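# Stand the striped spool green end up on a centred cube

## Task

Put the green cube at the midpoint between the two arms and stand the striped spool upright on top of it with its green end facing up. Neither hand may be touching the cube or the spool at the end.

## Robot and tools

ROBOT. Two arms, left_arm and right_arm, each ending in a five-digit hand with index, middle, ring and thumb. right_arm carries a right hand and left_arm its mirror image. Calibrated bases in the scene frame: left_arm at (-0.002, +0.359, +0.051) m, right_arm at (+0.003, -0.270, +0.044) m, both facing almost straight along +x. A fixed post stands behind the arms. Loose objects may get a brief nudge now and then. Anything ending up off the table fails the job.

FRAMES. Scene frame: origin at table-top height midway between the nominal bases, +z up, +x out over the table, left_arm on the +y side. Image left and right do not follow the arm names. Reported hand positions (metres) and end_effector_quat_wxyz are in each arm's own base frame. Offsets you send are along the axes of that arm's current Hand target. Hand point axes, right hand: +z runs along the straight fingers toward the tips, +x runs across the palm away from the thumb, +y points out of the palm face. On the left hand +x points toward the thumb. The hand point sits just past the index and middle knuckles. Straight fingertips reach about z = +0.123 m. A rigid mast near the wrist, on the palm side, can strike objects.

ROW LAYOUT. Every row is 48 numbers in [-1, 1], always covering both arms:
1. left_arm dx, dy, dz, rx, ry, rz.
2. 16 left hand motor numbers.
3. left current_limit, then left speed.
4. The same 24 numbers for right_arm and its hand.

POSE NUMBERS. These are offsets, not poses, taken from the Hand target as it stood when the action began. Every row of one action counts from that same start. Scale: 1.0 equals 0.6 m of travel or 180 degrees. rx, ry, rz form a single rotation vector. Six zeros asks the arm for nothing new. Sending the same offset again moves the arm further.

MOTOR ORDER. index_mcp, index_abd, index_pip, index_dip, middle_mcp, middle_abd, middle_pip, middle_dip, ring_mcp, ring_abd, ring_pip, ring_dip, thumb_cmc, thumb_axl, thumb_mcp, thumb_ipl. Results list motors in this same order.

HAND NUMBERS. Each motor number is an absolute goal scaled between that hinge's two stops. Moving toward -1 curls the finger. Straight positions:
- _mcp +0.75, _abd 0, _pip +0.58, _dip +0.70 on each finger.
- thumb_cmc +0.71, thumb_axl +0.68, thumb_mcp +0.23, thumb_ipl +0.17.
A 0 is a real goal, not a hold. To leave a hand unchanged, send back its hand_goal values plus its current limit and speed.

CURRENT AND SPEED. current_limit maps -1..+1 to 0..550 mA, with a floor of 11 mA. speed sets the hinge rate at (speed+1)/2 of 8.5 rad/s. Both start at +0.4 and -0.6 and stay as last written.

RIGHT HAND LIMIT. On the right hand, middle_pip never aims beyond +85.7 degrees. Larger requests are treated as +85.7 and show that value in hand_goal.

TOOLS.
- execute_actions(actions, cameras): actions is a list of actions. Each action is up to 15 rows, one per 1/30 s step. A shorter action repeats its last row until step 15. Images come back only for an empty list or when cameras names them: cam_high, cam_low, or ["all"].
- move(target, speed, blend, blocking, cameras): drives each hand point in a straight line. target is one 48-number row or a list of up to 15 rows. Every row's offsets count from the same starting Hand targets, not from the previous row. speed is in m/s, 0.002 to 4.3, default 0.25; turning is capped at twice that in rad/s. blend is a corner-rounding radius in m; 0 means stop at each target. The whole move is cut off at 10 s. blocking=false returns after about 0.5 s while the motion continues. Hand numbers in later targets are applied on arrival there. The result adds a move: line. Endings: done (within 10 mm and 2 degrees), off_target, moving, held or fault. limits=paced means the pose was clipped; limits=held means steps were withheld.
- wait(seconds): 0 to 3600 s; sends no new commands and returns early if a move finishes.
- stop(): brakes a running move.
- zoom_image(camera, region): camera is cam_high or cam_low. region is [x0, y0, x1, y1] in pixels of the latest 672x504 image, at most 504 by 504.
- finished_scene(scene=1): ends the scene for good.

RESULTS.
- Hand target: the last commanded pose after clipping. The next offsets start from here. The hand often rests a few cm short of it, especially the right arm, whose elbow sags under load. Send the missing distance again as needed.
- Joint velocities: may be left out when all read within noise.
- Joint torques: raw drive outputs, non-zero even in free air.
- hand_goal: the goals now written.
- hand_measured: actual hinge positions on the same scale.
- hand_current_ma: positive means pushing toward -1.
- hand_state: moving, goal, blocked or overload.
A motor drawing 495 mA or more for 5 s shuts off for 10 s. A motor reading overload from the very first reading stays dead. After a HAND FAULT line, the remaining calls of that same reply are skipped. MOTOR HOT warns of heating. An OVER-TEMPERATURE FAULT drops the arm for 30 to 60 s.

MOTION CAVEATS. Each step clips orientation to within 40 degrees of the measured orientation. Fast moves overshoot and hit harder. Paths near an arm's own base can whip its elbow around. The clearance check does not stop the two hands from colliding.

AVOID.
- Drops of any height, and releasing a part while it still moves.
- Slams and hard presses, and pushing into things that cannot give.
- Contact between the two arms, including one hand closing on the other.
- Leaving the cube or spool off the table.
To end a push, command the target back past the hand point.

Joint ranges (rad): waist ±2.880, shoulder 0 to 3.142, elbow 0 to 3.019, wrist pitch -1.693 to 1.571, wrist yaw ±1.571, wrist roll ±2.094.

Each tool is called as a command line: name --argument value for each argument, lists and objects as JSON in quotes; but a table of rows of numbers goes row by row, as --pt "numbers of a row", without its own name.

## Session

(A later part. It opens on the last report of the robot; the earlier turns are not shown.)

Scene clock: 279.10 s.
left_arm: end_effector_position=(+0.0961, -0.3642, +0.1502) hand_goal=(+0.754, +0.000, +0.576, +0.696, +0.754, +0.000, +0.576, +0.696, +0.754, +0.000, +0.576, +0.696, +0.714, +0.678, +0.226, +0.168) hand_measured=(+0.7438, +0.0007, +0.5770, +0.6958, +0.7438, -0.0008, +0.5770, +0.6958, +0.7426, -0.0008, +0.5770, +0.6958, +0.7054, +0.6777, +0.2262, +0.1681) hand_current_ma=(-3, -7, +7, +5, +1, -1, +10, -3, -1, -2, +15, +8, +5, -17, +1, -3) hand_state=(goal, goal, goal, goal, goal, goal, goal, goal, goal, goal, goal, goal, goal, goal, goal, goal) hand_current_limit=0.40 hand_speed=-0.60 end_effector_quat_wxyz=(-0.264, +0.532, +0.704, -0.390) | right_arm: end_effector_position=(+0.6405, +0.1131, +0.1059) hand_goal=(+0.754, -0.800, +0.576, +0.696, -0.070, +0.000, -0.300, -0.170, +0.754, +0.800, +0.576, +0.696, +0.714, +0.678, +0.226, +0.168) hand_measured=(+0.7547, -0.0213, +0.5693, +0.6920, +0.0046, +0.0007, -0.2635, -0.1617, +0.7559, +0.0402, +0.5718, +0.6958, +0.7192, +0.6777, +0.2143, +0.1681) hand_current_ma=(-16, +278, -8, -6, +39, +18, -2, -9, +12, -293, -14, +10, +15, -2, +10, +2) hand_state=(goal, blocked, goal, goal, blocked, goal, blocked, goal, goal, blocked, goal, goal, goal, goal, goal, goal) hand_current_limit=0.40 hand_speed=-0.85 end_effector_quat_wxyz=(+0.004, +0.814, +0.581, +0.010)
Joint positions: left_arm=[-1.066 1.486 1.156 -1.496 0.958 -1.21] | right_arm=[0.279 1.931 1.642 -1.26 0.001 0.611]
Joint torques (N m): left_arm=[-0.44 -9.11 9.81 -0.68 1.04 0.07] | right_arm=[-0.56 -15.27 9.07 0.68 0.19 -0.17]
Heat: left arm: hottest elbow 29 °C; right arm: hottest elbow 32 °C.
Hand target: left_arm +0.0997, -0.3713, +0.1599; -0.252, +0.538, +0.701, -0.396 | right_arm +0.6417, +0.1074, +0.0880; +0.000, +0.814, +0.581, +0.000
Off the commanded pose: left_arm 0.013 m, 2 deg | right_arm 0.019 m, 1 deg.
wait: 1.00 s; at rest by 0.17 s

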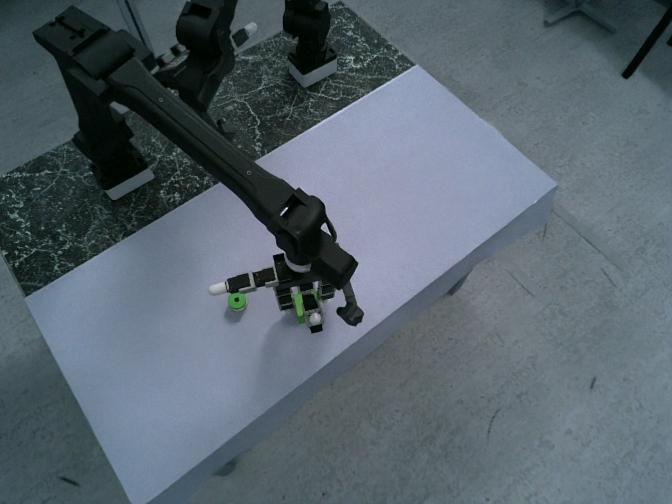

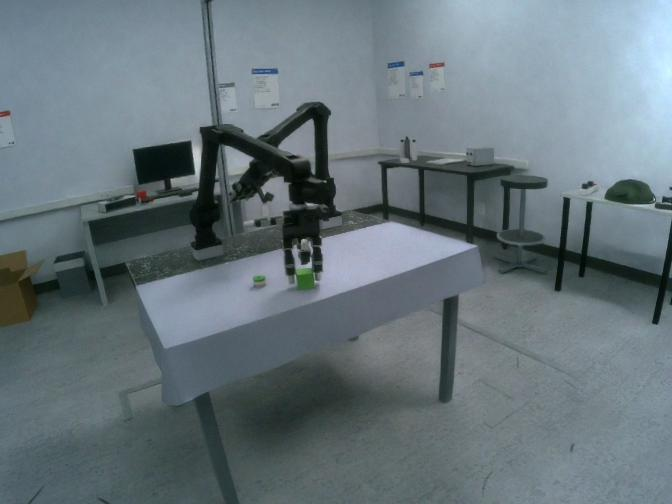

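move --pt "0 0 0 0 0 0 0.754 0 0.576 0.696 0.754 0 0.576 0.696 0.754 0 0.576 0.696 0.714 0.678 0.226 0.168 0.4 -0.6 0 0 -0.06 0 0 0 0.754 -0.8 0.576 0.696 -0.07 0 -0.3 -0.17 0.754 0.8 0.576 0.696 0.714 0.678 0.226 0.168 0.4 -0.85" --speed 0.05 --cameras '["all"]'

zoom_image --camera "cam_low" --region '[240, 220, 360, 310]'

zoom_image --camera "cam_high" --region '[220, 240, 380, 360]'

Scene clock: 291.67 s.
left_arm: end_effector_position=(+0.0961, -0.3642, +0.1502) hand_goal=(+0.754, +0.000, +0.576, +0.696, +0.754, +0.000, +0.576, +0.696, +0.754, +0.000, +0.576, +0.696, +0.714, +0.678, +0.226, +0.168) hand_measured=(+0.7426, -0.0008, +0.5770, +0.6958, +0.7438, +0.0007, +0.5770, +0.6958, +0.7426, -0.0008, +0.5770, +0.6958, +0.7054, +0.6777, +0.2262, +0.1681) hand_current_ma=(+2, -12, +8, +5, -3, +2, +8, -2, +4, -7, +10, +2, +0, -13, -3, -4) hand_state=(goal, goal, goal, goal, goal, goal, goal, goal, goal, goal, goal, goal, goal, goal, goal, goal) hand_current_limit=0.40 hand_speed=-0.60 end_effector_quat_wxyz=(-0.264, +0.532, +0.704, -0.390) | right_arm: end_effector_position=(+0.6260, +0.1089, +0.1026) hand_goal=(+0.754, -0.800, +0.576, +0.696, -0.070, +0.000, -0.300, -0.170, +0.754, +0.800, +0.576, +0.696, +0.714, +0.678, +0.226, +0.168) hand_measured=(+0.7462, -0.0213, +0.5693, +0.6869, +0.0046, +0.0007, -0.2635, -0.1617, +0.7498, +0.0388, +0.5693, +0.6843, +0.7192, +0.6777, +0.2143, +0.1681) hand_current_ma=(-3, +273, -8, -15, +25, -1, +9, -1, +0, -301, -8, -8, +4, -11, +14, -6) hand_state=(goal, blocked, goal, goal, blocked, goal, blocked, goal, goal, blocked, goal, goal, goal, goal, goal, goal) hand_current_limit=0.40 hand_speed=-0.85 end_effector_quat_wxyz=(-0.006, +0.814, +0.581, -0.019)
Joint positions: left_arm=[-1.066 1.486 1.156 -1.496 0.958 -1.21] | right_arm=[0.279 1.931 1.642 -1.321 0.001 0.611]
Joint torques (N m): left_arm=[-0.5 -9.47 9.8 -0.64 1.03 0.08] | right_arm=[-0.5 -17.26 13.79 -0.21 0.22 -0.17]
Heat: left arm: hottest elbow 29 °C; right arm: hottest elbow 31 °C.
Hand target: left_arm +0.0997, -0.3713, +0.1599; -0.252, +0.538, +0.701, -0.396 | right_arm +0.6417, +0.1073, +0.1240; +0.000, +0.814, +0.581, +0.000
Off the commanded pose: left_arm 0.013 m, 2 deg | right_arm 0.027 m, 2 deg.
move: off_target (right_arm)

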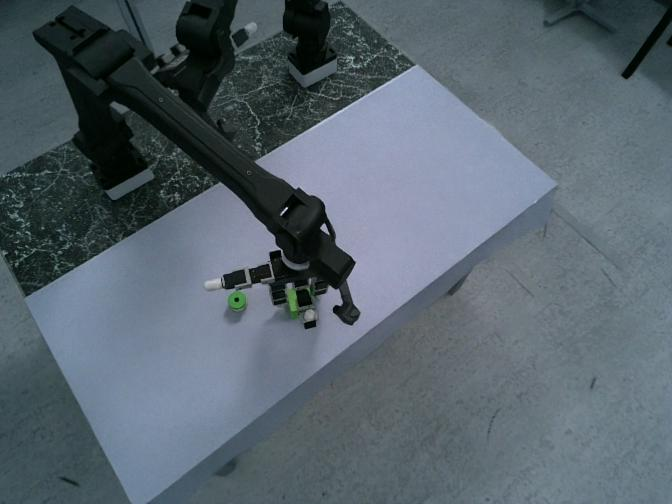

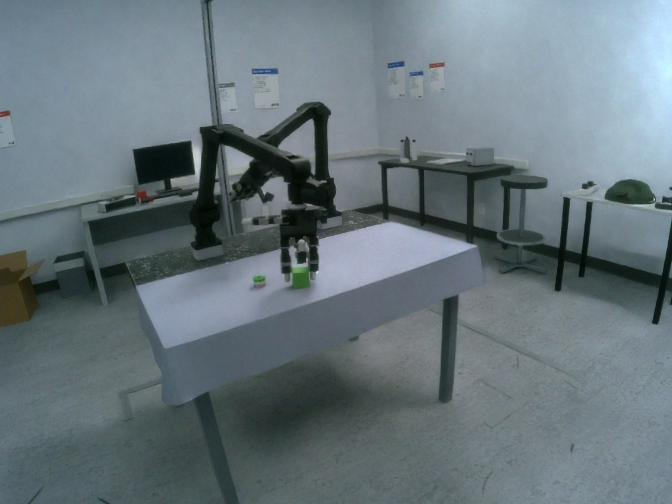

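Scaled by 4.200 from the camera's image (finer frame: 960x720).

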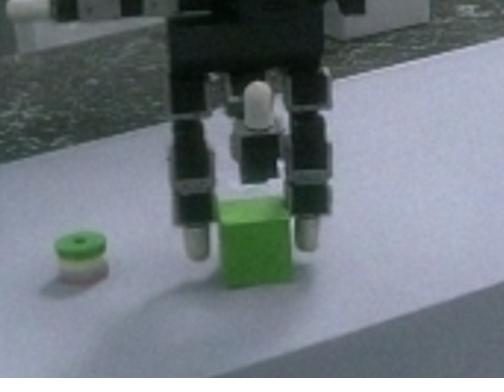

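Scaled by 3.150 from the camera's image (finer frame: 960x720).

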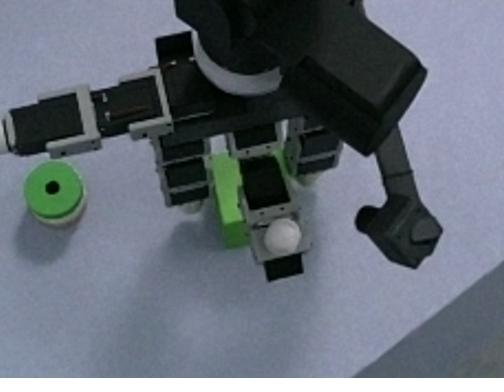

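move --pt "0 0 0 0 0 0 0.754 0 0.576 0.696 0.754 0 0.576 0.696 0.754 0 0.576 0.696 0.714 0.678 0.226 0.168 0.4 -0.6 0 0 -0.05 0 0 0 0.754 -0.8 0.576 0.696 -0.07 0 -0.3 -0.17 0.754 0.8 0.576 0.696 0.714 0.678 0.226 0.168 0.4 -0.85" --pt "0 0 0 0 0 0 0.754 0 0.576 0.696 0.754 0 0.576 0.696 0.754 0 0.576 0.696 0.714 0.678 0.226 0.168 0.4 -0.6 0.2173 -0.1418 -0.05 0 0 0 0.754 -0.8 0.576 0.696 -0.07 0 -0.3 -0.17 0.754 0.8 0.576 0.696 0.714 0.678 0.226 0.168 0.4 -0.85" --speed 0.08 --blend '[0.02,0]' --cameras '["all"]'

zoom_image --camera "cam_low" --region '[240, 200, 380, 310]'

zoom_image --camera "cam_high" --region '[220, 200, 400, 340]'

Scene clock: 302.37 s.
left_arm: end_effector_position=(+0.0961, -0.3642, +0.1502) hand_goal=(+0.754, +0.000, +0.576, +0.696, +0.754, +0.000, +0.576, +0.696, +0.754, +0.000, +0.576, +0.696, +0.714, +0.678, +0.226, +0.168) hand_measured=(+0.7438, -0.0008, +0.5770, +0.6958, +0.7426, +0.0007, +0.5770, +0.6958, +0.7426, +0.0007, +0.5770, +0.6958, +0.7054, +0.6777, +0.2252, +0.1672) hand_current_ma=(-1, -8, +9, +11, +0, -6, +5, -10, +4, -5, +7, +12, +0, -15, -4, -9) hand_state=(goal, goal, goal, goal, goal, goal, goal, goal, goal, goal, goal, goal, goal, goal, goal, goal) hand_current_limit=0.40 hand_speed=-0.60 end_effector_quat_wxyz=(-0.264, +0.532, +0.704, -0.390) | right_arm: end_effector_position=(+0.5923, +0.2498, +0.1431) hand_goal=(+0.754, -0.800, +0.576, +0.696, -0.070, +0.000, -0.300, -0.170, +0.754, +0.800, +0.576, +0.696, +0.714, +0.678, +0.226, +0.168) hand_measured=(+0.7474, -0.0228, +0.5757, +0.6958, +0.0034, +0.0007, -0.2635, -0.1617, +0.7498, +0.0388, +0.5757, +0.6958, +0.7192, +0.6777, +0.2143, +0.1681) hand_current_ma=(+1, +302, -30, -24, +29, +4, +13, -3, +9, -287, -4, -5, -11, -8, +12, +1) hand_state=(goal, blocked, goal, goal, blocked, goal, blocked, goal, goal, blocked, goal, goal, goal, goal, goal, goal) hand_current_limit=0.40 hand_speed=-0.85 end_effector_quat_wxyz=(-0.002, +0.811, +0.586, -0.012)
Joint positions: left_arm=[-1.066 1.486 1.156 -1.496 0.958 -1.21] | right_arm=[0.522 1.959 1.791 -1.428 -0.001 0.842]
Joint torques (N m): left_arm=[-0.5 -9.35 9.84 -0.68 1.04 0.08] | right_arm=[1.08 -16.32 14.67 -0.18 0.26 0.04]
Heat: left arm: hottest elbow 29 °C; right arm: hottest elbow 33 °C.
Hand target: left_arm +0.0997, -0.3713, +0.1599; -0.252, +0.538, +0.701, -0.396 | right_arm +0.6037, +0.2584, +0.1538; +0.000, +0.814, +0.581, +0.000
Off the commanded pose: left_arm 0.013 m, 2 deg | right_arm 0.018 m, 2 deg.
move: off_target (right_arm); blend cut to 0.015 m at target 1

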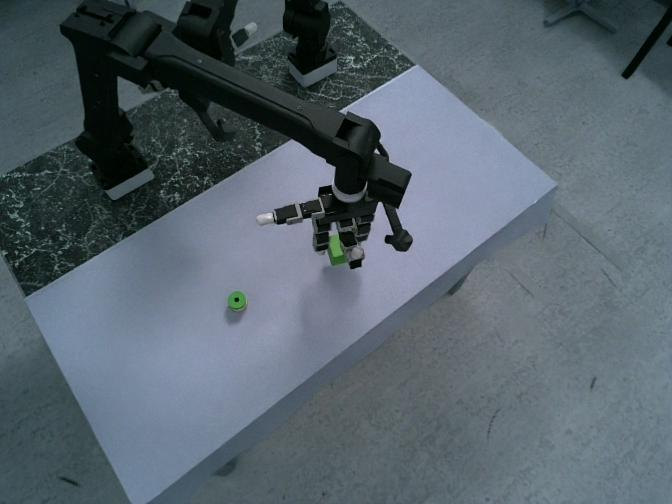

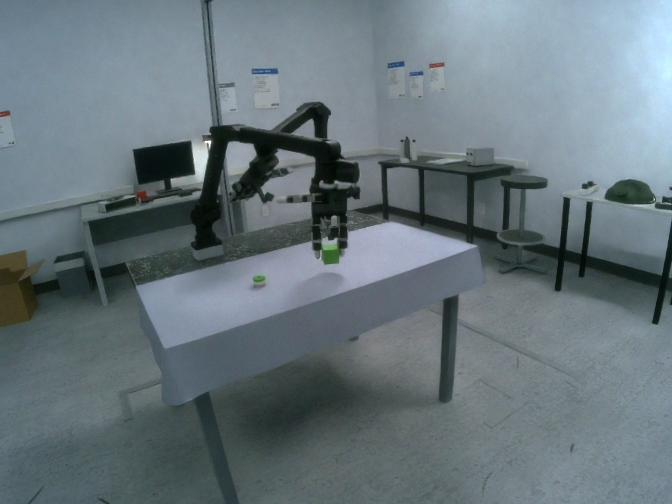

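Scaled by 3.600 from the camera's image (finer frame: 960x720).

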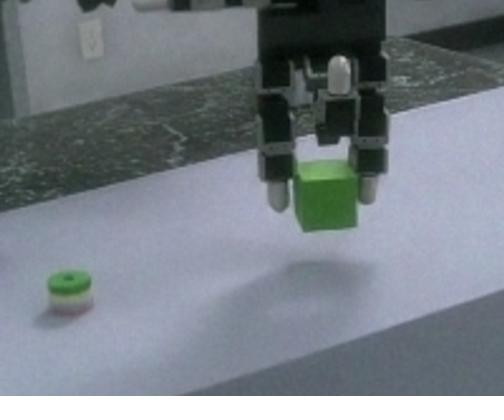

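Scaled by 2.800 from the camera's image (finer frame: 960x720).

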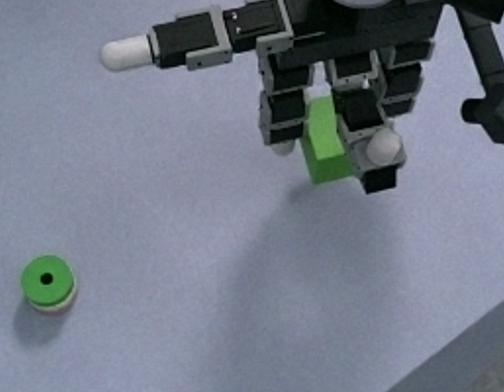

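move --target '[0,0,0,0,0,0, 0.754,0,0.576,0.696,0.754,0,0.576,0.696,0.754,0,0.576,0.696,0.714,0.678,0.226,0.168,0.4,-0.6, 0.0142,-0.0049,0.075,0,0,0, 0.754,-0.8,0.576,0.696,-0.07,0,-0.3,-0.17,0.754,0.8,0.576,0.696,0.714,0.678,0.226,0.168,0.4,-0.85]' --speed 0.05 --cameras '["all"]'

zoom_image --camera "cam_low" --region '[240, 200, 380, 310]'

zoom_image --camera "cam_high" --region '[220, 200, 400, 340]'

Scene clock: 318.27 s.
left_arm: end_effector_position=(+0.0961, -0.3642, +0.1502) hand_goal=(+0.754, +0.000, +0.576, +0.696, +0.754, +0.000, +0.576, +0.696, +0.754, +0.000, +0.576, +0.696, +0.714, +0.678, +0.226, +0.168) hand_measured=(+0.7438, +0.0007, +0.5770, +0.6971, +0.7438, +0.0007, +0.5770, +0.6958, +0.7426, -0.0008, +0.5770, +0.6958, +0.7054, +0.6777, +0.2262, +0.1681) hand_current_ma=(+0, -5, +6, +12, -4, -1, +9, +0, +3, -11, +13, +2, -2, -9, -3, +4) hand_state=(goal, goal, goal, goal, goal, goal, goal, goal, goal, goal, goal, goal, goal, goal, goal, goal) hand_current_limit=0.40 hand_speed=-0.60 end_effector_quat_wxyz=(-0.264, +0.532, +0.704, -0.390) | right_arm: end_effector_position=(+0.6072, +0.2612, +0.1224) hand_goal=(+0.754, -0.800, +0.576, +0.696, -0.070, +0.000, -0.300, -0.170, +0.754, +0.800, +0.576, +0.696, +0.714, +0.678, +0.226, +0.168) hand_measured=(+0.7474, -0.0213, +0.5744, +0.6958, +0.0034, +0.0007, -0.2635, -0.1604, +0.7498, +0.0388, +0.5744, +0.6958, +0.7192, +0.6777, +0.2143, +0.1672) hand_current_ma=(+0, +277, -12, -10, +31, -2, +5, -3, +11, -287, -6, +7, -1, -3, -9, -20) hand_state=(goal, blocked, goal, goal, blocked, goal, blocked, goal, goal, blocked, goal, goal, goal, goal, goal, goal) hand_current_limit=0.40 hand_speed=-0.85 end_effector_quat_wxyz=(+0.000, +0.813, +0.582, +0.007)
Joint positions: left_arm=[-1.066 1.486 1.156 -1.496 0.958 -1.21] | right_arm=[0.527 1.996 1.791 -1.351 -0.001 0.855]
Joint torques (N m): left_arm=[-0.44 -9.29 9.87 -0.68 1.03 0.07] | right_arm=[0.79 -16.79 9.35 0.59 0.28 0.09]
Heat: left arm: hottest elbow 29 °C; right arm: hottest elbow 32 °C.
Hand target: left_arm +0.0997, -0.3713, +0.1599; -0.252, +0.538, +0.701, -0.396 | right_arm +0.6037, +0.2674, +0.1088; +0.000, +0.814, +0.581, +0.000
Off the commanded pose: left_arm 0.013 m, 2 deg | right_arm 0.015 m, 1 deg.
move: off_target (right_arm)

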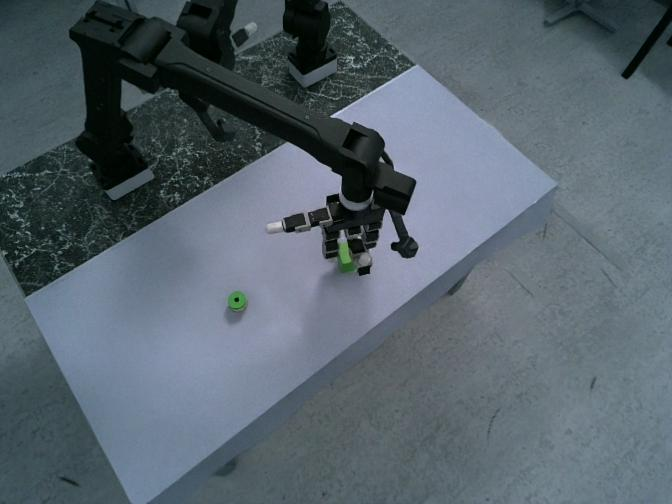

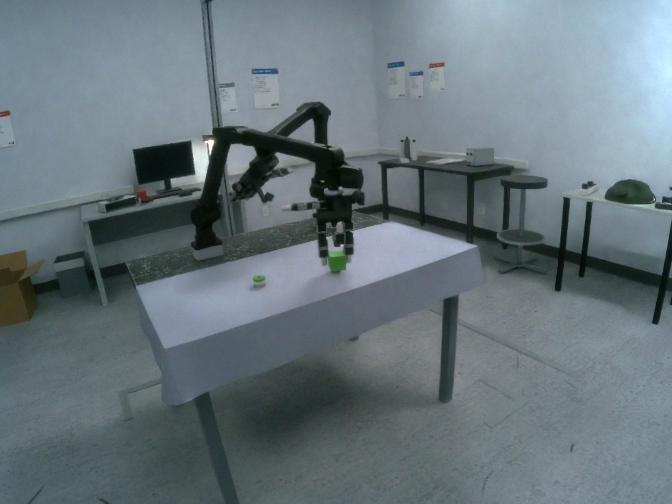

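Scaled by 3.600 from the camera's image (finer frame: 960x720).

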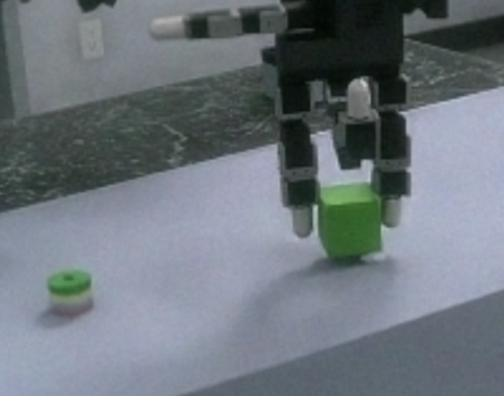

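Scaled by 2.800 from the camera's image (finer frame: 960x720).

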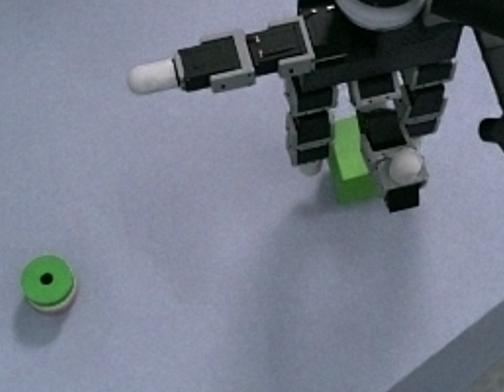

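move --target '[0,0,0,0,0,0, 0.754,0,0.576,0.696,0.754,0,0.576,0.696,0.754,0,0.576,0.696,0.714,0.678,0.226,0.168,0.4,-0.6, -0.008,0.003,0.033,0,0,0, 0.754,-0.8,0.576,0.696,-0.07,0,-0.3,-0.17,0.754,0.8,0.576,0.696,0.714,0.678,0.226,0.168,0.4,-0.85]' --speed 0.04 --cameras '["all"]'

zoom_image --camera "cam_low" --region '[240, 200, 380, 310]'

zoom_image --camera "cam_high" --region '[220, 200, 400, 340]'

Scene clock: 325.13 s.
left_arm: end_effector_position=(+0.0961, -0.3642, +0.1502) hand_goal=(+0.754, +0.000, +0.576, +0.696, +0.754, +0.000, +0.576, +0.696, +0.754, +0.000, +0.576, +0.696, +0.714, +0.678, +0.226, +0.168) hand_measured=(+0.7438, -0.0008, +0.5770, +0.6958, +0.7438, -0.0008, +0.5770, +0.6958, +0.7426, -0.0008, +0.5770, +0.6958, +0.7054, +0.6777, +0.2252, +0.1672) hand_current_ma=(-2, -2, +12, +14, +2, +0, +8, -4, -3, -10, +12, +11, +5, -14, -9, +0) hand_state=(goal, goal, goal, goal, goal, goal, goal, goal, goal, goal, goal, goal, goal, goal, goal, goal) hand_current_limit=0.40 hand_speed=-0.60 end_effector_quat_wxyz=(-0.264, +0.532, +0.704, -0.390) | right_arm: end_effector_position=(+0.6054, +0.2600, +0.1060) hand_goal=(+0.754, -0.800, +0.576, +0.696, -0.070, +0.000, -0.300, -0.170, +0.754, +0.800, +0.576, +0.696, +0.714, +0.678, +0.226, +0.168) hand_measured=(+0.7486, -0.0228, +0.5757, +0.6869, +0.0034, +0.0007, -0.2648, -0.1604, +0.7511, +0.0388, +0.5757, +0.6856, +0.7192, +0.6777, +0.2143, +0.1681) hand_current_ma=(-4, +276, -3, +6, +16, +6, +2, +5, +13, -288, +4, +0, +4, -14, -4, -12) hand_state=(goal, blocked, goal, goal, blocked, goal, blocked, goal, goal, blocked, goal, goal, goal, goal, goal, goal) hand_current_limit=0.40 hand_speed=-0.85 end_effector_quat_wxyz=(+0.001, +0.813, +0.582, +0.008)
Joint positions: left_arm=[-1.066 1.486 1.156 -1.496 0.958 -1.21] | right_arm=[0.527 1.999 1.751 -1.306 0 0.855]
Joint torques (N m): left_arm=[-0.38 -9.35 9.84 -0.68 1.02 0.08] | right_arm=[0.62 -16.44 9.03 0.76 0.27 -0.02]
Heat: left arm: hottest elbow 29 °C; right arm: hottest elbow 32 °C.
Hand target: left_arm +0.0997, -0.3713, +0.1599; -0.252, +0.538, +0.701, -0.396 | right_arm +0.6039, +0.2622, +0.0891; +0.000, +0.814, +0.580, +0.000
Off the commanded pose: left_arm 0.013 m, 2 deg | right_arm 0.017 m, 1 deg.
move: off_target (right_arm)

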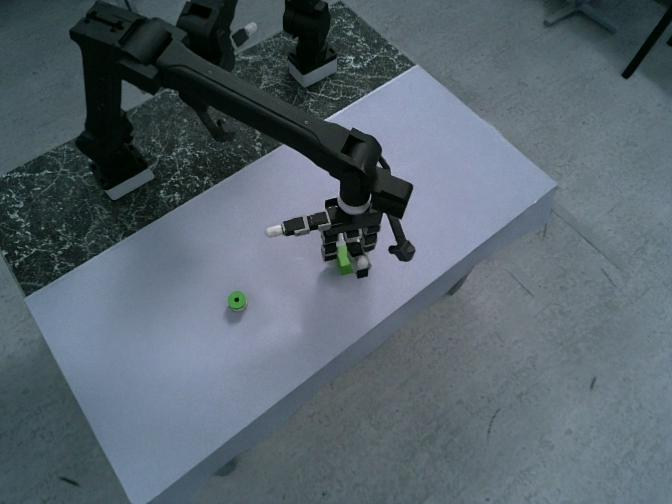

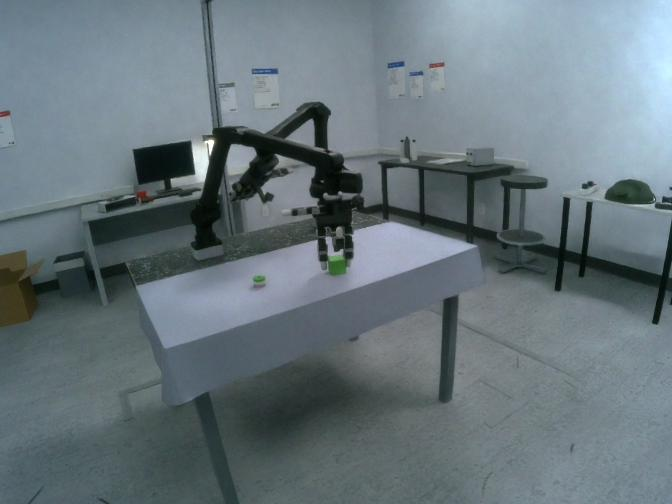

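Scaled by 3.600 from the camera's image (finer frame: 960x720).

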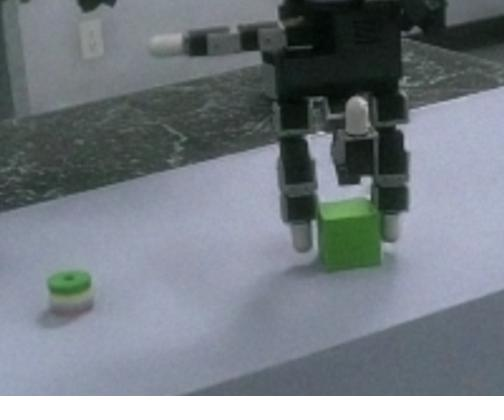

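Scaled by 2.800 from the camera's image (finer frame: 960x720).

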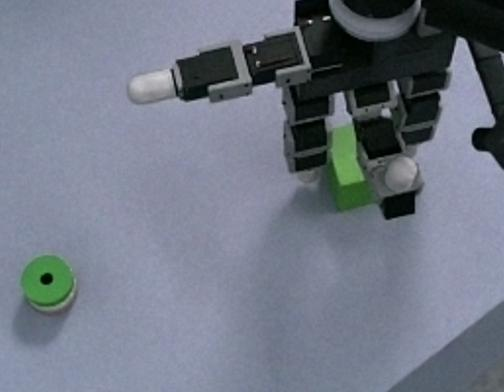

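move --target '[0,0,0,0,0,0, 0.754,0,0.576,0.696,0.754,0,0.576,0.696,0.754,0,0.576,0.696,0.714,0.678,0.226,0.168,0.4,-0.6, 0,0,0,0,0,0, 0.754,0.12,0.576,0.696,-0.07,0,-0.3,-0.17,0.754,-0.15,0.576,0.696,0.714,0.678,0.226,0.168,0.4,-0.8]' --speed 0.04 --cameras '["all"]'

zoom_image --camera "cam_low" --region '[240, 200, 380, 310]'

zoom_image --camera "cam_high" --region '[220, 200, 400, 340]'

Scene clock: 329.60 s.
left_arm: end_effector_position=(+0.0961, -0.3642, +0.1502) hand_goal=(+0.754, +0.000, +0.576, +0.696, +0.754, +0.000, +0.576, +0.696, +0.754, +0.000, +0.576, +0.696, +0.714, +0.678, +0.226, +0.168) hand_measured=(+0.7438, +0.0007, +0.5770, +0.6958, +0.7426, +0.0007, +0.5770, +0.6958, +0.7438, +0.0007, +0.5770, +0.6958, +0.7054, +0.6777, +0.2252, +0.1681) hand_current_ma=(-5, -8, +7, +4, +1, -5, +9, -4, +6, -6, +9, +14, +3, -7, -2, -7) hand_state=(goal, goal, goal, goal, goal, goal, goal, goal, goal, goal, goal, goal, goal, goal, goal, goal) hand_current_limit=0.40 hand_speed=-0.60 end_effector_quat_wxyz=(-0.264, +0.532, +0.704, -0.390) | right_arm: end_effector_position=(+0.6054, +0.2600, +0.1060) hand_goal=(+0.754, +0.120, +0.576, +0.696, -0.070, +0.000, -0.300, -0.170, +0.754, -0.150, +0.576, +0.696, +0.714, +0.678, +0.226, +0.168) hand_measured=(+0.7486, -0.0228, +0.5757, +0.6881, +0.0046, +0.0007, -0.2648, -0.1604, +0.7511, +0.0373, +0.5770, +0.6856, +0.7192, +0.6777, +0.2133, +0.1681) hand_current_ma=(-13, +89, -22, -7, +7, -3, +12, +6, -10, -98, -4, +4, +3, -5, +4, -8) hand_state=(goal, moving, goal, goal, blocked, goal, blocked, goal, goal, moving, goal, goal, goal, goal, goal, goal) hand_current_limit=0.40 hand_speed=-0.80 end_effector_quat_wxyz=(+0.001, +0.813, +0.582, +0.008)
Joint positions: left_arm=[-1.066 1.486 1.156 -1.496 0.958 -1.21] | right_arm=[0.527 1.999 1.751 -1.306 0 0.855]
Joint torques (N m): left_arm=[-0.44 -9.29 9.8 -0.66 1.04 0.08] | right_arm=[0.44 -16.38 9.03 0.77 0.27 -0.02]
Heat: left arm: hottest elbow 29 °C; right arm: hottest elbow 31 °C.
Hand target: left_arm +0.0997, -0.3713, +0.1599; -0.252, +0.538, +0.701, -0.396 | right_arm +0.6039, +0.2622, +0.0891; +0.000, +0.814, +0.580, +0.000
Off the commanded pose: left_arm 0.013 m, 2 deg | right_arm 0.017 m, 1 deg.
move: done

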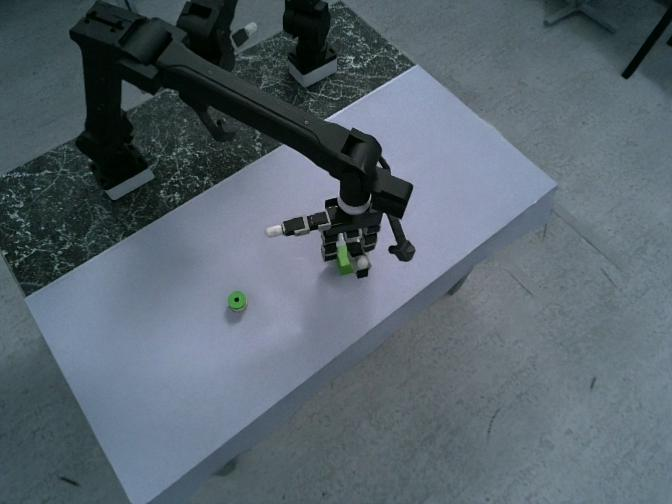

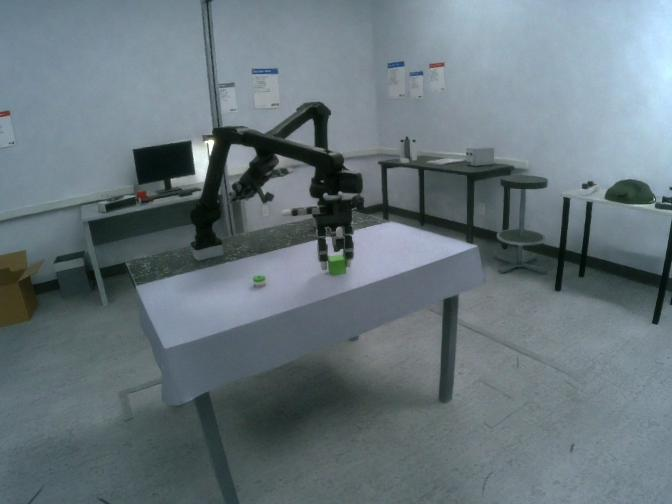

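Scaled by 3.600 from the camera's image (finer frame: 960x720).

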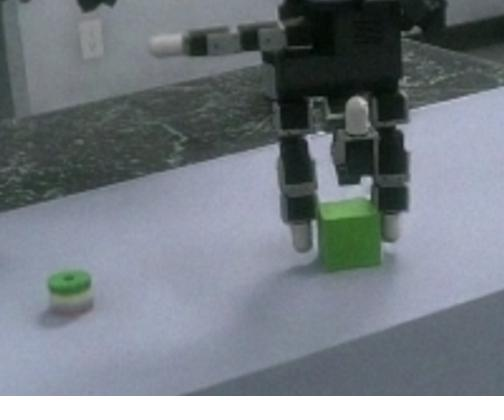

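Scaled by 2.800 from the camera's image (finer frame: 960x720).

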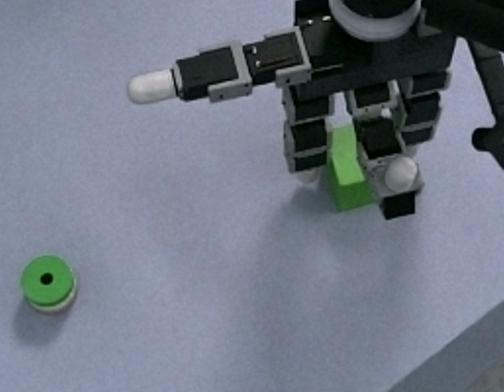

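wait --seconds 1.5 --cameras '["all"]'

zoom_image --camera "cam_low" --region '[240, 200, 380, 310]'

Scene clock: 333.07 s.
left_arm: end_effector_position=(+0.0961, -0.3642, +0.1502) hand_goal=(+0.754, +0.000, +0.576, +0.696, +0.754, +0.000, +0.576, +0.696, +0.754, +0.000, +0.576, +0.696, +0.714, +0.678, +0.226, +0.168) hand_measured=(+0.7438, +0.0007, +0.5770, +0.6958, +0.7438, +0.0007, +0.5770, +0.6958, +0.7426, -0.0008, +0.5770, +0.6958, +0.7054, +0.6777, +0.2262, +0.1681) hand_current_ma=(-5, -5, +10, +1, +0, -1, +3, -3, +6, -4, +9, +8, -1, -4, -5, -2) hand_state=(goal, goal, goal, goal, goal, goal, goal, goal, goal, goal, goal, goal, goal, goal, goal, goal) hand_current_limit=0.40 hand_speed=-0.60 end_effector_quat_wxyz=(-0.264, +0.532, +0.704, -0.390) | right_arm: end_effector_position=(+0.6062, +0.2605, +0.1061) hand_goal=(+0.754, +0.120, +0.576, +0.696, -0.070, +0.000, -0.300, -0.170, +0.754, -0.150, +0.576, +0.696, +0.714, +0.678, +0.226, +0.168) hand_measured=(+0.7474, +0.0930, +0.5693, +0.6869, +0.0046, +0.0007, -0.2648, -0.1604, +0.7511, -0.1195, +0.5693, +0.6856, +0.7192, +0.6767, +0.2143, +0.1672) hand_current_ma=(-1, +4, -12, -14, +38, -9, +15, -2, -9, -14, -6, +3, -4, -11, +15, -15) hand_state=(goal, blocked, goal, goal, blocked, goal, blocked, goal, goal, blocked, goal, goal, goal, goal, goal, goal) hand_current_limit=0.40 hand_speed=-0.80 end_effector_quat_wxyz=(+0.001, +0.813, +0.582, +0.010)
Joint positions: left_arm=[-1.066 1.486 1.156 -1.496 0.958 -1.21] | right_arm=[0.527 1.999 1.751 -1.302 0 0.855]
Joint torques (N m): left_arm=[-0.56 -9.35 9.83 -0.73 1.03 0.09] | right_arm=[0.67 -16.44 9.05 0.62 0.27 -0.02]
Heat: left arm: hottest elbow 29 °C; right arm: hottest elbow 31 °C.
Hand target: left_arm +0.0997, -0.3713, +0.1599; -0.252, +0.538, +0.701, -0.396 | right_arm +0.6038, +0.2622, +0.0890; +0.000, +0.814, +0.580, +0.000
Off the commanded pose: left_arm 0.013 m, 2 deg | right_arm 0.017 m, 1 deg.
wait: 1.50 s; at rest from the start

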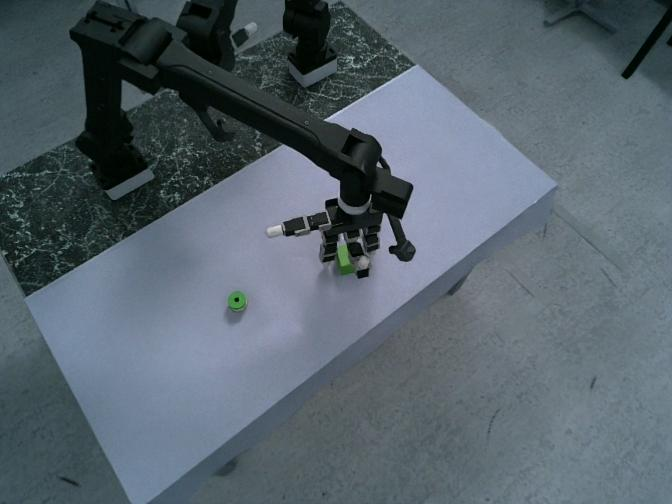

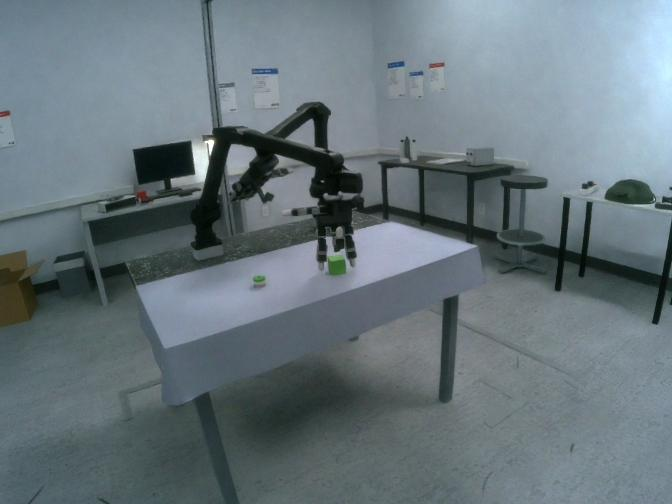

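Scaled by 3.600 from the camera's image (finer frame: 960x720).

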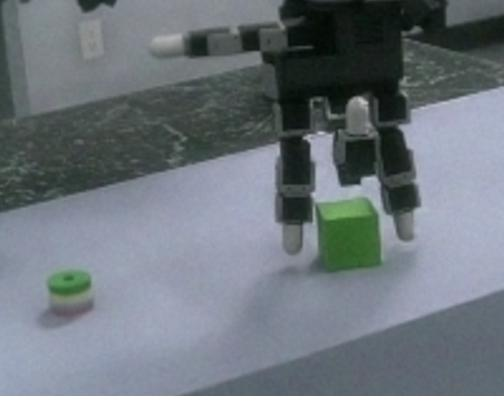

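move --pt "0 0 0 0 0 0 0.754 0 0.576 0.696 0.754 0 0.576 0.696 0.754 0 0.576 0.696 0.714 0.678 0.226 0.168 0.4 -0.6 0 0 -0.2 0 0 0 0.754 0.12 0.576 0.696 -0.07 0 -0.3 -0.17 0.754 -0.15 0.576 0.696 0.714 0.678 0.226 0.168 0.4 -0.8" --pt "0 0 0 0 0 0 0.754 0 0.576 0.696 0.754 0 0.576 0.696 0.754 0 0.576 0.696 0.714 0.678 0.226 0.168 0.4 -0.6 -0.4112 0.0394 -0.2 0 0 0 0.754 0.18 0.576 0.696 0.754 -0.18 0.576 0.696 -0.07 0 -0.3 -0.17 0.714 0.678 0.226 0.168 0.4 -0.6" --speed '[0.1,0.18]' --blend '[0.03,0]' --cameras '["all"]'

zoom_image --camera "cam_low" --region '[200, 200, 360, 320]'

zoom_image --camera "cam_high" --region '[160, 220, 380, 360]'

Scene clock: 356.80 s.
left_arm: end_effector_position=(+0.0961, -0.3642, +0.1502) hand_goal=(+0.754, +0.000, +0.576, +0.696, +0.754, +0.000, +0.576, +0.696, +0.754, +0.000, +0.576, +0.696, +0.714, +0.678, +0.226, +0.168) hand_measured=(+0.7438, +0.0007, +0.5770, +0.6958, +0.7438, +0.0007, +0.5770, +0.6958, +0.7426, -0.0008, +0.5770, +0.6958, +0.7054, +0.6767, +0.2262, +0.1681) hand_current_ma=(-3, -3, +6, +7, -1, +1, +12, -1, +4, -6, +10, +3, +9, -12, -7, -4) hand_state=(goal, goal, goal, goal, goal, goal, goal, goal, goal, goal, goal, goal, goal, goal, goal, goal) hand_current_limit=0.40 hand_speed=-0.60 end_effector_quat_wxyz=(-0.264, +0.532, +0.704, -0.390) | right_arm: end_effector_position=(+0.5463, +0.0192, +0.2048) hand_goal=(+0.754, +0.180, +0.576, +0.696, +0.754, -0.180, +0.576, +0.696, -0.070, +0.000, -0.300, -0.170, +0.714, +0.678, +0.226, +0.168) hand_measured=(+0.7474, +0.1472, +0.5705, +0.6869, +0.7426, -0.1590, +0.5641, +0.6894, +0.0094, -0.0228, -0.2750, -0.1591, +0.7192, +0.6777, +0.2133, +0.1681) hand_current_ma=(-10, +0, -16, -3, -11, -17, +0, +2, +22, -24, +1, +8, -1, -2, +14, -16) hand_state=(goal, blocked, goal, goal, goal, blocked, goal, goal, blocked, blocked, blocked, goal, goal, goal, goal, goal) hand_current_limit=0.40 hand_speed=-0.60 end_effector_quat_wxyz=(-0.003, +0.819, +0.573, -0.007)
Joint positions: left_arm=[-1.066 1.486 1.156 -1.496 0.958 -1.21] | right_arm=[0.147 1.611 1.471 -1.447 0.001 0.496]
Joint torques (N m): left_arm=[-0.5 -9.17 9.84 -0.7 1.03 0.08] | right_arm=[0.32 -13.8 9.22 0.59 0.2 -0.22]
Heat: left arm: hottest elbow 30 °C; right arm: hottest shoulder 31 °C.
Hand target: left_arm +0.0997, -0.3713, +0.1599; -0.252, +0.538, +0.701, -0.396 | right_arm +0.5457, +0.0213, +0.2090; +0.000, +0.814, +0.581, +0.000
Off the commanded pose: left_arm 0.013 m, 2 deg | right_arm 0.005 m, 1 deg.
move: done

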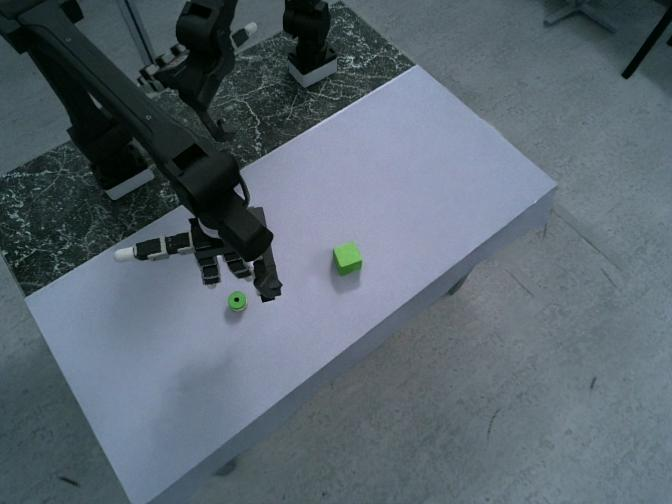

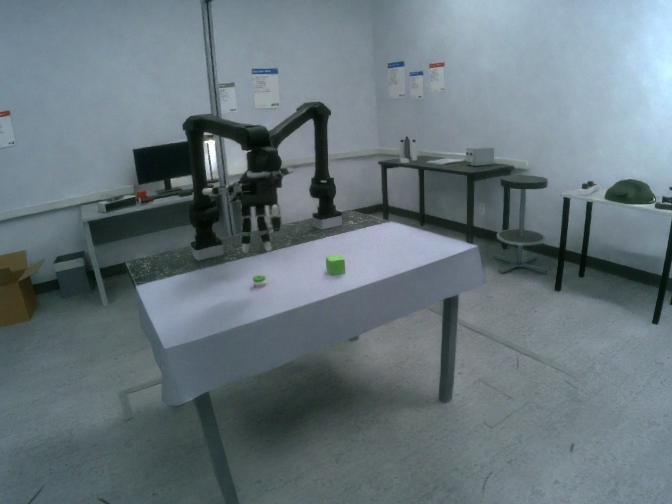

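Scaled by 3.150 from the camera's image (finer frame: 960x720).

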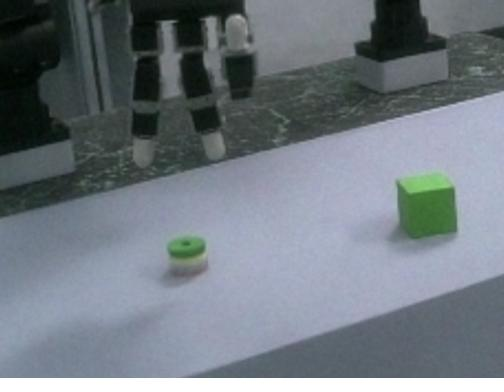

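Scaled by 2.291 from the camera's image (finer frame: 960x720).

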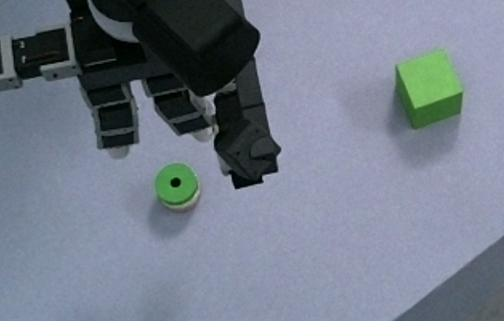

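move --target '[0,0,0,0,0,0, 0.754,0,0.576,0.696,0.754,0,0.576,0.696,0.754,0,0.576,0.696,0.714,0.678,0.226,0.168,0.4,-0.6, -0.0037,-0.0058,0.12,0,0,0, 0.754,0.18,0.576,0.696,0.754,-0.18,0.576,0.696,-0.07,0,-0.3,-0.17,0.714,0.678,0.226,0.168,0.4,-0.6]' --speed 0.1 --cameras '["all"]'

zoom_image --camera "cam_low" --region '[210, 230, 310, 305]'

zoom_image --camera "cam_high" --region '[180, 240, 300, 330]'

Scene clock: 371.00 s.
left_arm: end_effector_position=(+0.0961, -0.3642, +0.1502) hand_goal=(+0.754, +0.000, +0.576, +0.696, +0.754, +0.000, +0.576, +0.696, +0.754, +0.000, +0.576, +0.696, +0.714, +0.678, +0.226, +0.168) hand_measured=(+0.7438, -0.0008, +0.5770, +0.6971, +0.7426, +0.0007, +0.5770, +0.6958, +0.7426, +0.0007, +0.5770, +0.6958, +0.7054, +0.6777, +0.2262, +0.1681) hand_current_ma=(+5, +4, +3, +8, +3, +3, +10, -7, -6, -6, +7, +8, +3, -9, -10, -3) hand_state=(goal, goal, goal, goal, goal, goal, goal, goal, goal, goal, goal, goal, goal, goal, goal, goal) hand_current_limit=0.40 hand_speed=-0.60 end_effector_quat_wxyz=(-0.264, +0.532, +0.704, -0.390) | right_arm: end_effector_position=(+0.5401, +0.0183, +0.1478) hand_goal=(+0.754, +0.180, +0.576, +0.696, +0.754, -0.180, +0.576, +0.696, -0.070, +0.000, -0.300, -0.170, +0.714, +0.678, +0.226, +0.168) hand_measured=(+0.7474, +0.1472, +0.5693, +0.6869, +0.7438, -0.1590, +0.5629, +0.6881, +0.0094, -0.0228, -0.2750, -0.1591, +0.7192, +0.6777, +0.2133, +0.1681) hand_current_ma=(+4, +1, -10, -10, +17, -2, -14, +1, +19, -1, -4, +16, -3, -13, +6, +0) hand_state=(goal, blocked, goal, goal, goal, blocked, goal, goal, blocked, blocked, blocked, goal, goal, goal, goal, goal) hand_current_limit=0.40 hand_speed=-0.60 end_effector_quat_wxyz=(+0.003, +0.819, +0.574, +0.006)
Joint positions: left_arm=[-1.066 1.486 1.156 -1.496 0.958 -1.21] | right_arm=[0.147 1.61 1.313 -1.261 0.001 0.496]
Joint torques (N m): left_arm=[-0.32 -9.29 9.85 -0.73 1.03 0.09] | right_arm=[0.32 -11.05 9.22 0.68 0.19 -0.22]
Heat: left arm: hottest elbow 30 °C; right arm: hottest shoulder 31 °C.
Hand target: left_arm +0.0997, -0.3713, +0.1599; -0.252, +0.538, +0.701, -0.396 | right_arm +0.5417, +0.0203, +0.1371; +0.000, +0.814, +0.581, +0.000
Off the commanded pose: left_arm 0.013 m, 2 deg | right_arm 0.011 m, 1 deg.
move: off_target (right_arm)

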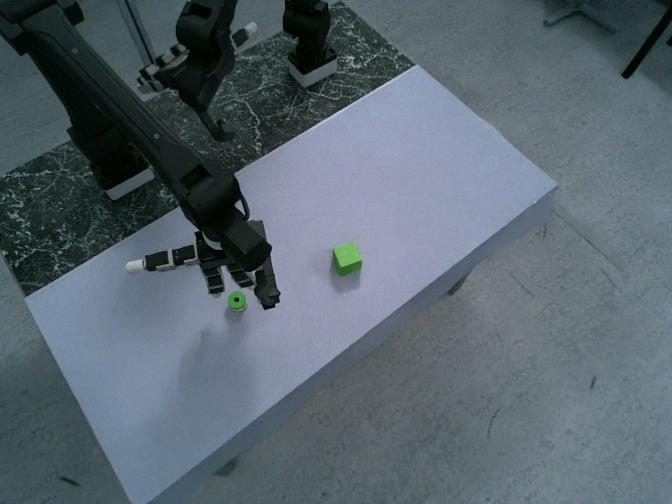

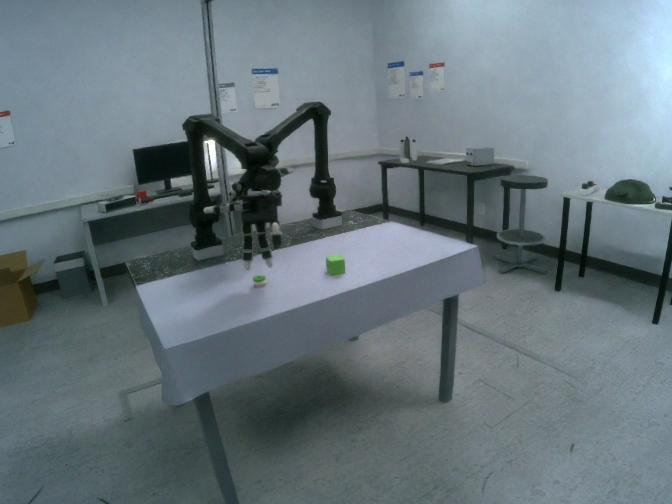

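Scaled by 5.040 from the camera's image (finer frame: 960x720).

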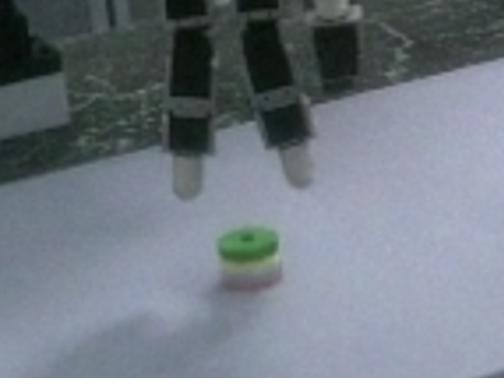

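Scaled by 4.200 from the camera's image (finer frame: 960x720).

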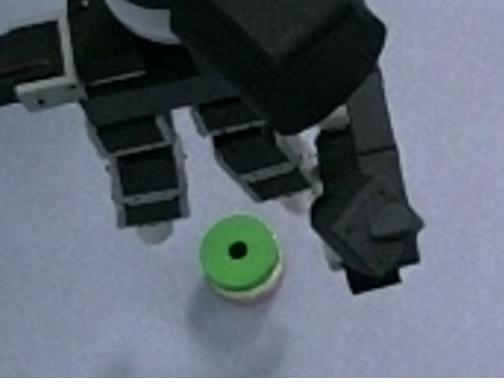

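move --pt "0 0 0 0 0 0 0.754 0 0.576 0.696 0.754 0 0.576 0.696 0.754 0 0.576 0.696 0.714 0.678 0.226 0.168 0.4 -0.6 0 0 0 0 0 0 0.754 0.25 0.576 0.696 0.754 -0.25 0.576 0.696 -0.07 0 -0.3 -0.17 0.714 0.678 0.226 0.168 0.4 -0.6" --pt "0 0 0 0 0 0 0.754 0 0.576 0.696 0.754 0 0.576 0.696 0.754 0 0.576 0.696 0.714 0.678 0.226 0.168 0.4 -0.6 0 0 0.05 0 0 0 0.754 0.25 0.576 0.696 0.754 -0.25 0.576 0.696 -0.07 0 -0.3 -0.17 0.714 0.678 0.226 0.168 0.4 -0.6" --speed 0.05 --cameras '["all"]'

zoom_image --camera "cam_low" --region '[210, 230, 310, 305]'

zoom_image --camera "cam_high" --region '[180, 240, 300, 330]'

Scene clock: 381.40 s.
left_arm: end_effector_position=(+0.0961, -0.3642, +0.1502) hand_goal=(+0.754, +0.000, +0.576, +0.696, +0.754, +0.000, +0.576, +0.696, +0.754, +0.000, +0.576, +0.696, +0.714, +0.678, +0.226, +0.168) hand_measured=(+0.7438, -0.0008, +0.5770, +0.6958, +0.7438, +0.0007, +0.5770, +0.6958, +0.7426, -0.0008, +0.5757, +0.6958, +0.7054, +0.6767, +0.2262, +0.1681) hand_current_ma=(-7, -4, +11, +8, -4, +1, +10, -5, +5, -8, +2, +7, +4, -14, -13, -2) hand_state=(goal, goal, goal, goal, goal, goal, goal, goal, goal, goal, goal, goal, goal, goal, goal, goal) hand_current_limit=0.40 hand_speed=-0.60 end_effector_quat_wxyz=(-0.264, +0.532, +0.704, -0.390) | right_arm: end_effector_position=(+0.5410, +0.0185, +0.1185) hand_goal=(+0.754, +0.250, +0.576, +0.696, +0.754, -0.250, +0.576, +0.696, -0.070, +0.000, -0.300, -0.170, +0.714, +0.678, +0.226, +0.168) hand_measured=(+0.7474, +0.2146, +0.5693, +0.6869, +0.7438, -0.2176, +0.5641, +0.6881, +0.0094, -0.0228, -0.2750, -0.1591, +0.7192, +0.6767, +0.2133, +0.1681) hand_current_ma=(-10, -14, +2, -6, +7, -2, +10, +0, +20, -11, -10, -10, -6, -1, +21, -6) hand_state=(goal, blocked, goal, goal, goal, blocked, goal, goal, blocked, blocked, blocked, goal, goal, goal, goal, goal) hand_current_limit=0.40 hand_speed=-0.60 end_effector_quat_wxyz=(+0.004, +0.819, +0.574, +0.006)
Joint positions: left_arm=[-1.066 1.486 1.156 -1.496 0.958 -1.21] | right_arm=[0.147 1.637 1.264 -1.184 0.001 0.496]
Joint torques (N m): left_arm=[-0.56 -9.47 9.85 -0.7 1.02 0.07] | right_arm=[0.32 -11.11 8.92 0.66 0.19 -0.23]
Heat: left arm: hottest elbow 30 °C; right arm: hottest shoulder 31 °C.
Hand target: left_arm +0.0997, -0.3713, +0.1599; -0.252, +0.538, +0.701, -0.396 | right_arm +0.5417, +0.0203, +0.1070; +0.000, +0.814, +0.580, +0.000
Off the commanded pose: left_arm 0.013 m, 2 deg | right_arm 0.012 m, 1 deg.
move: off_target (right_arm)

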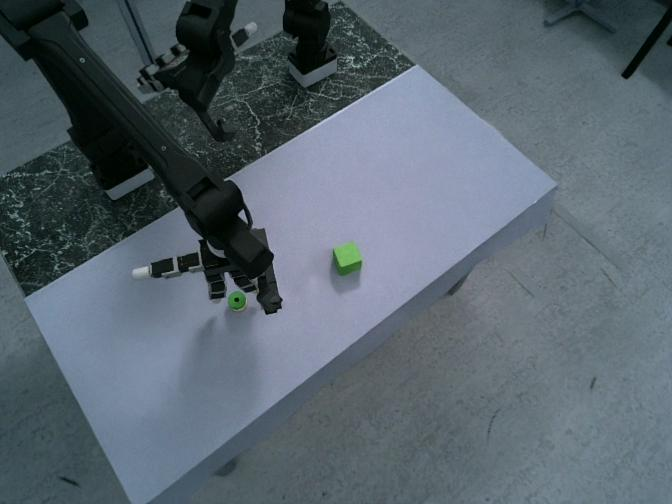

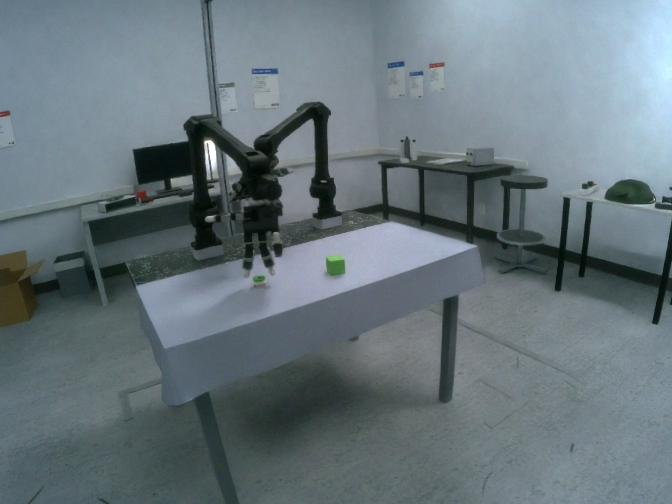

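Scaled by 5.040 from the camera's image (finer frame: 960x720).

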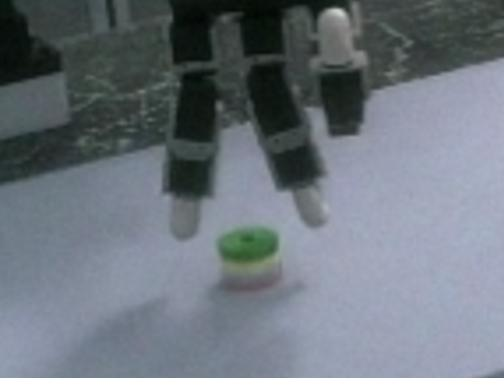

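Scaled by 4.200 from the camera's image (finer frame: 960x720).

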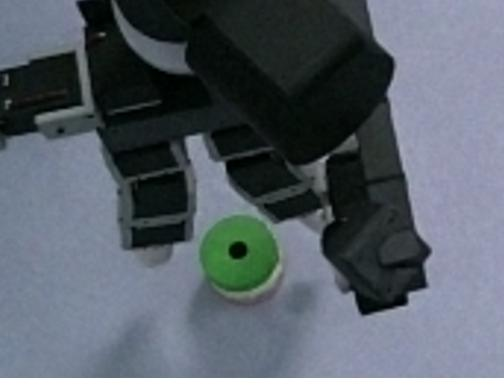

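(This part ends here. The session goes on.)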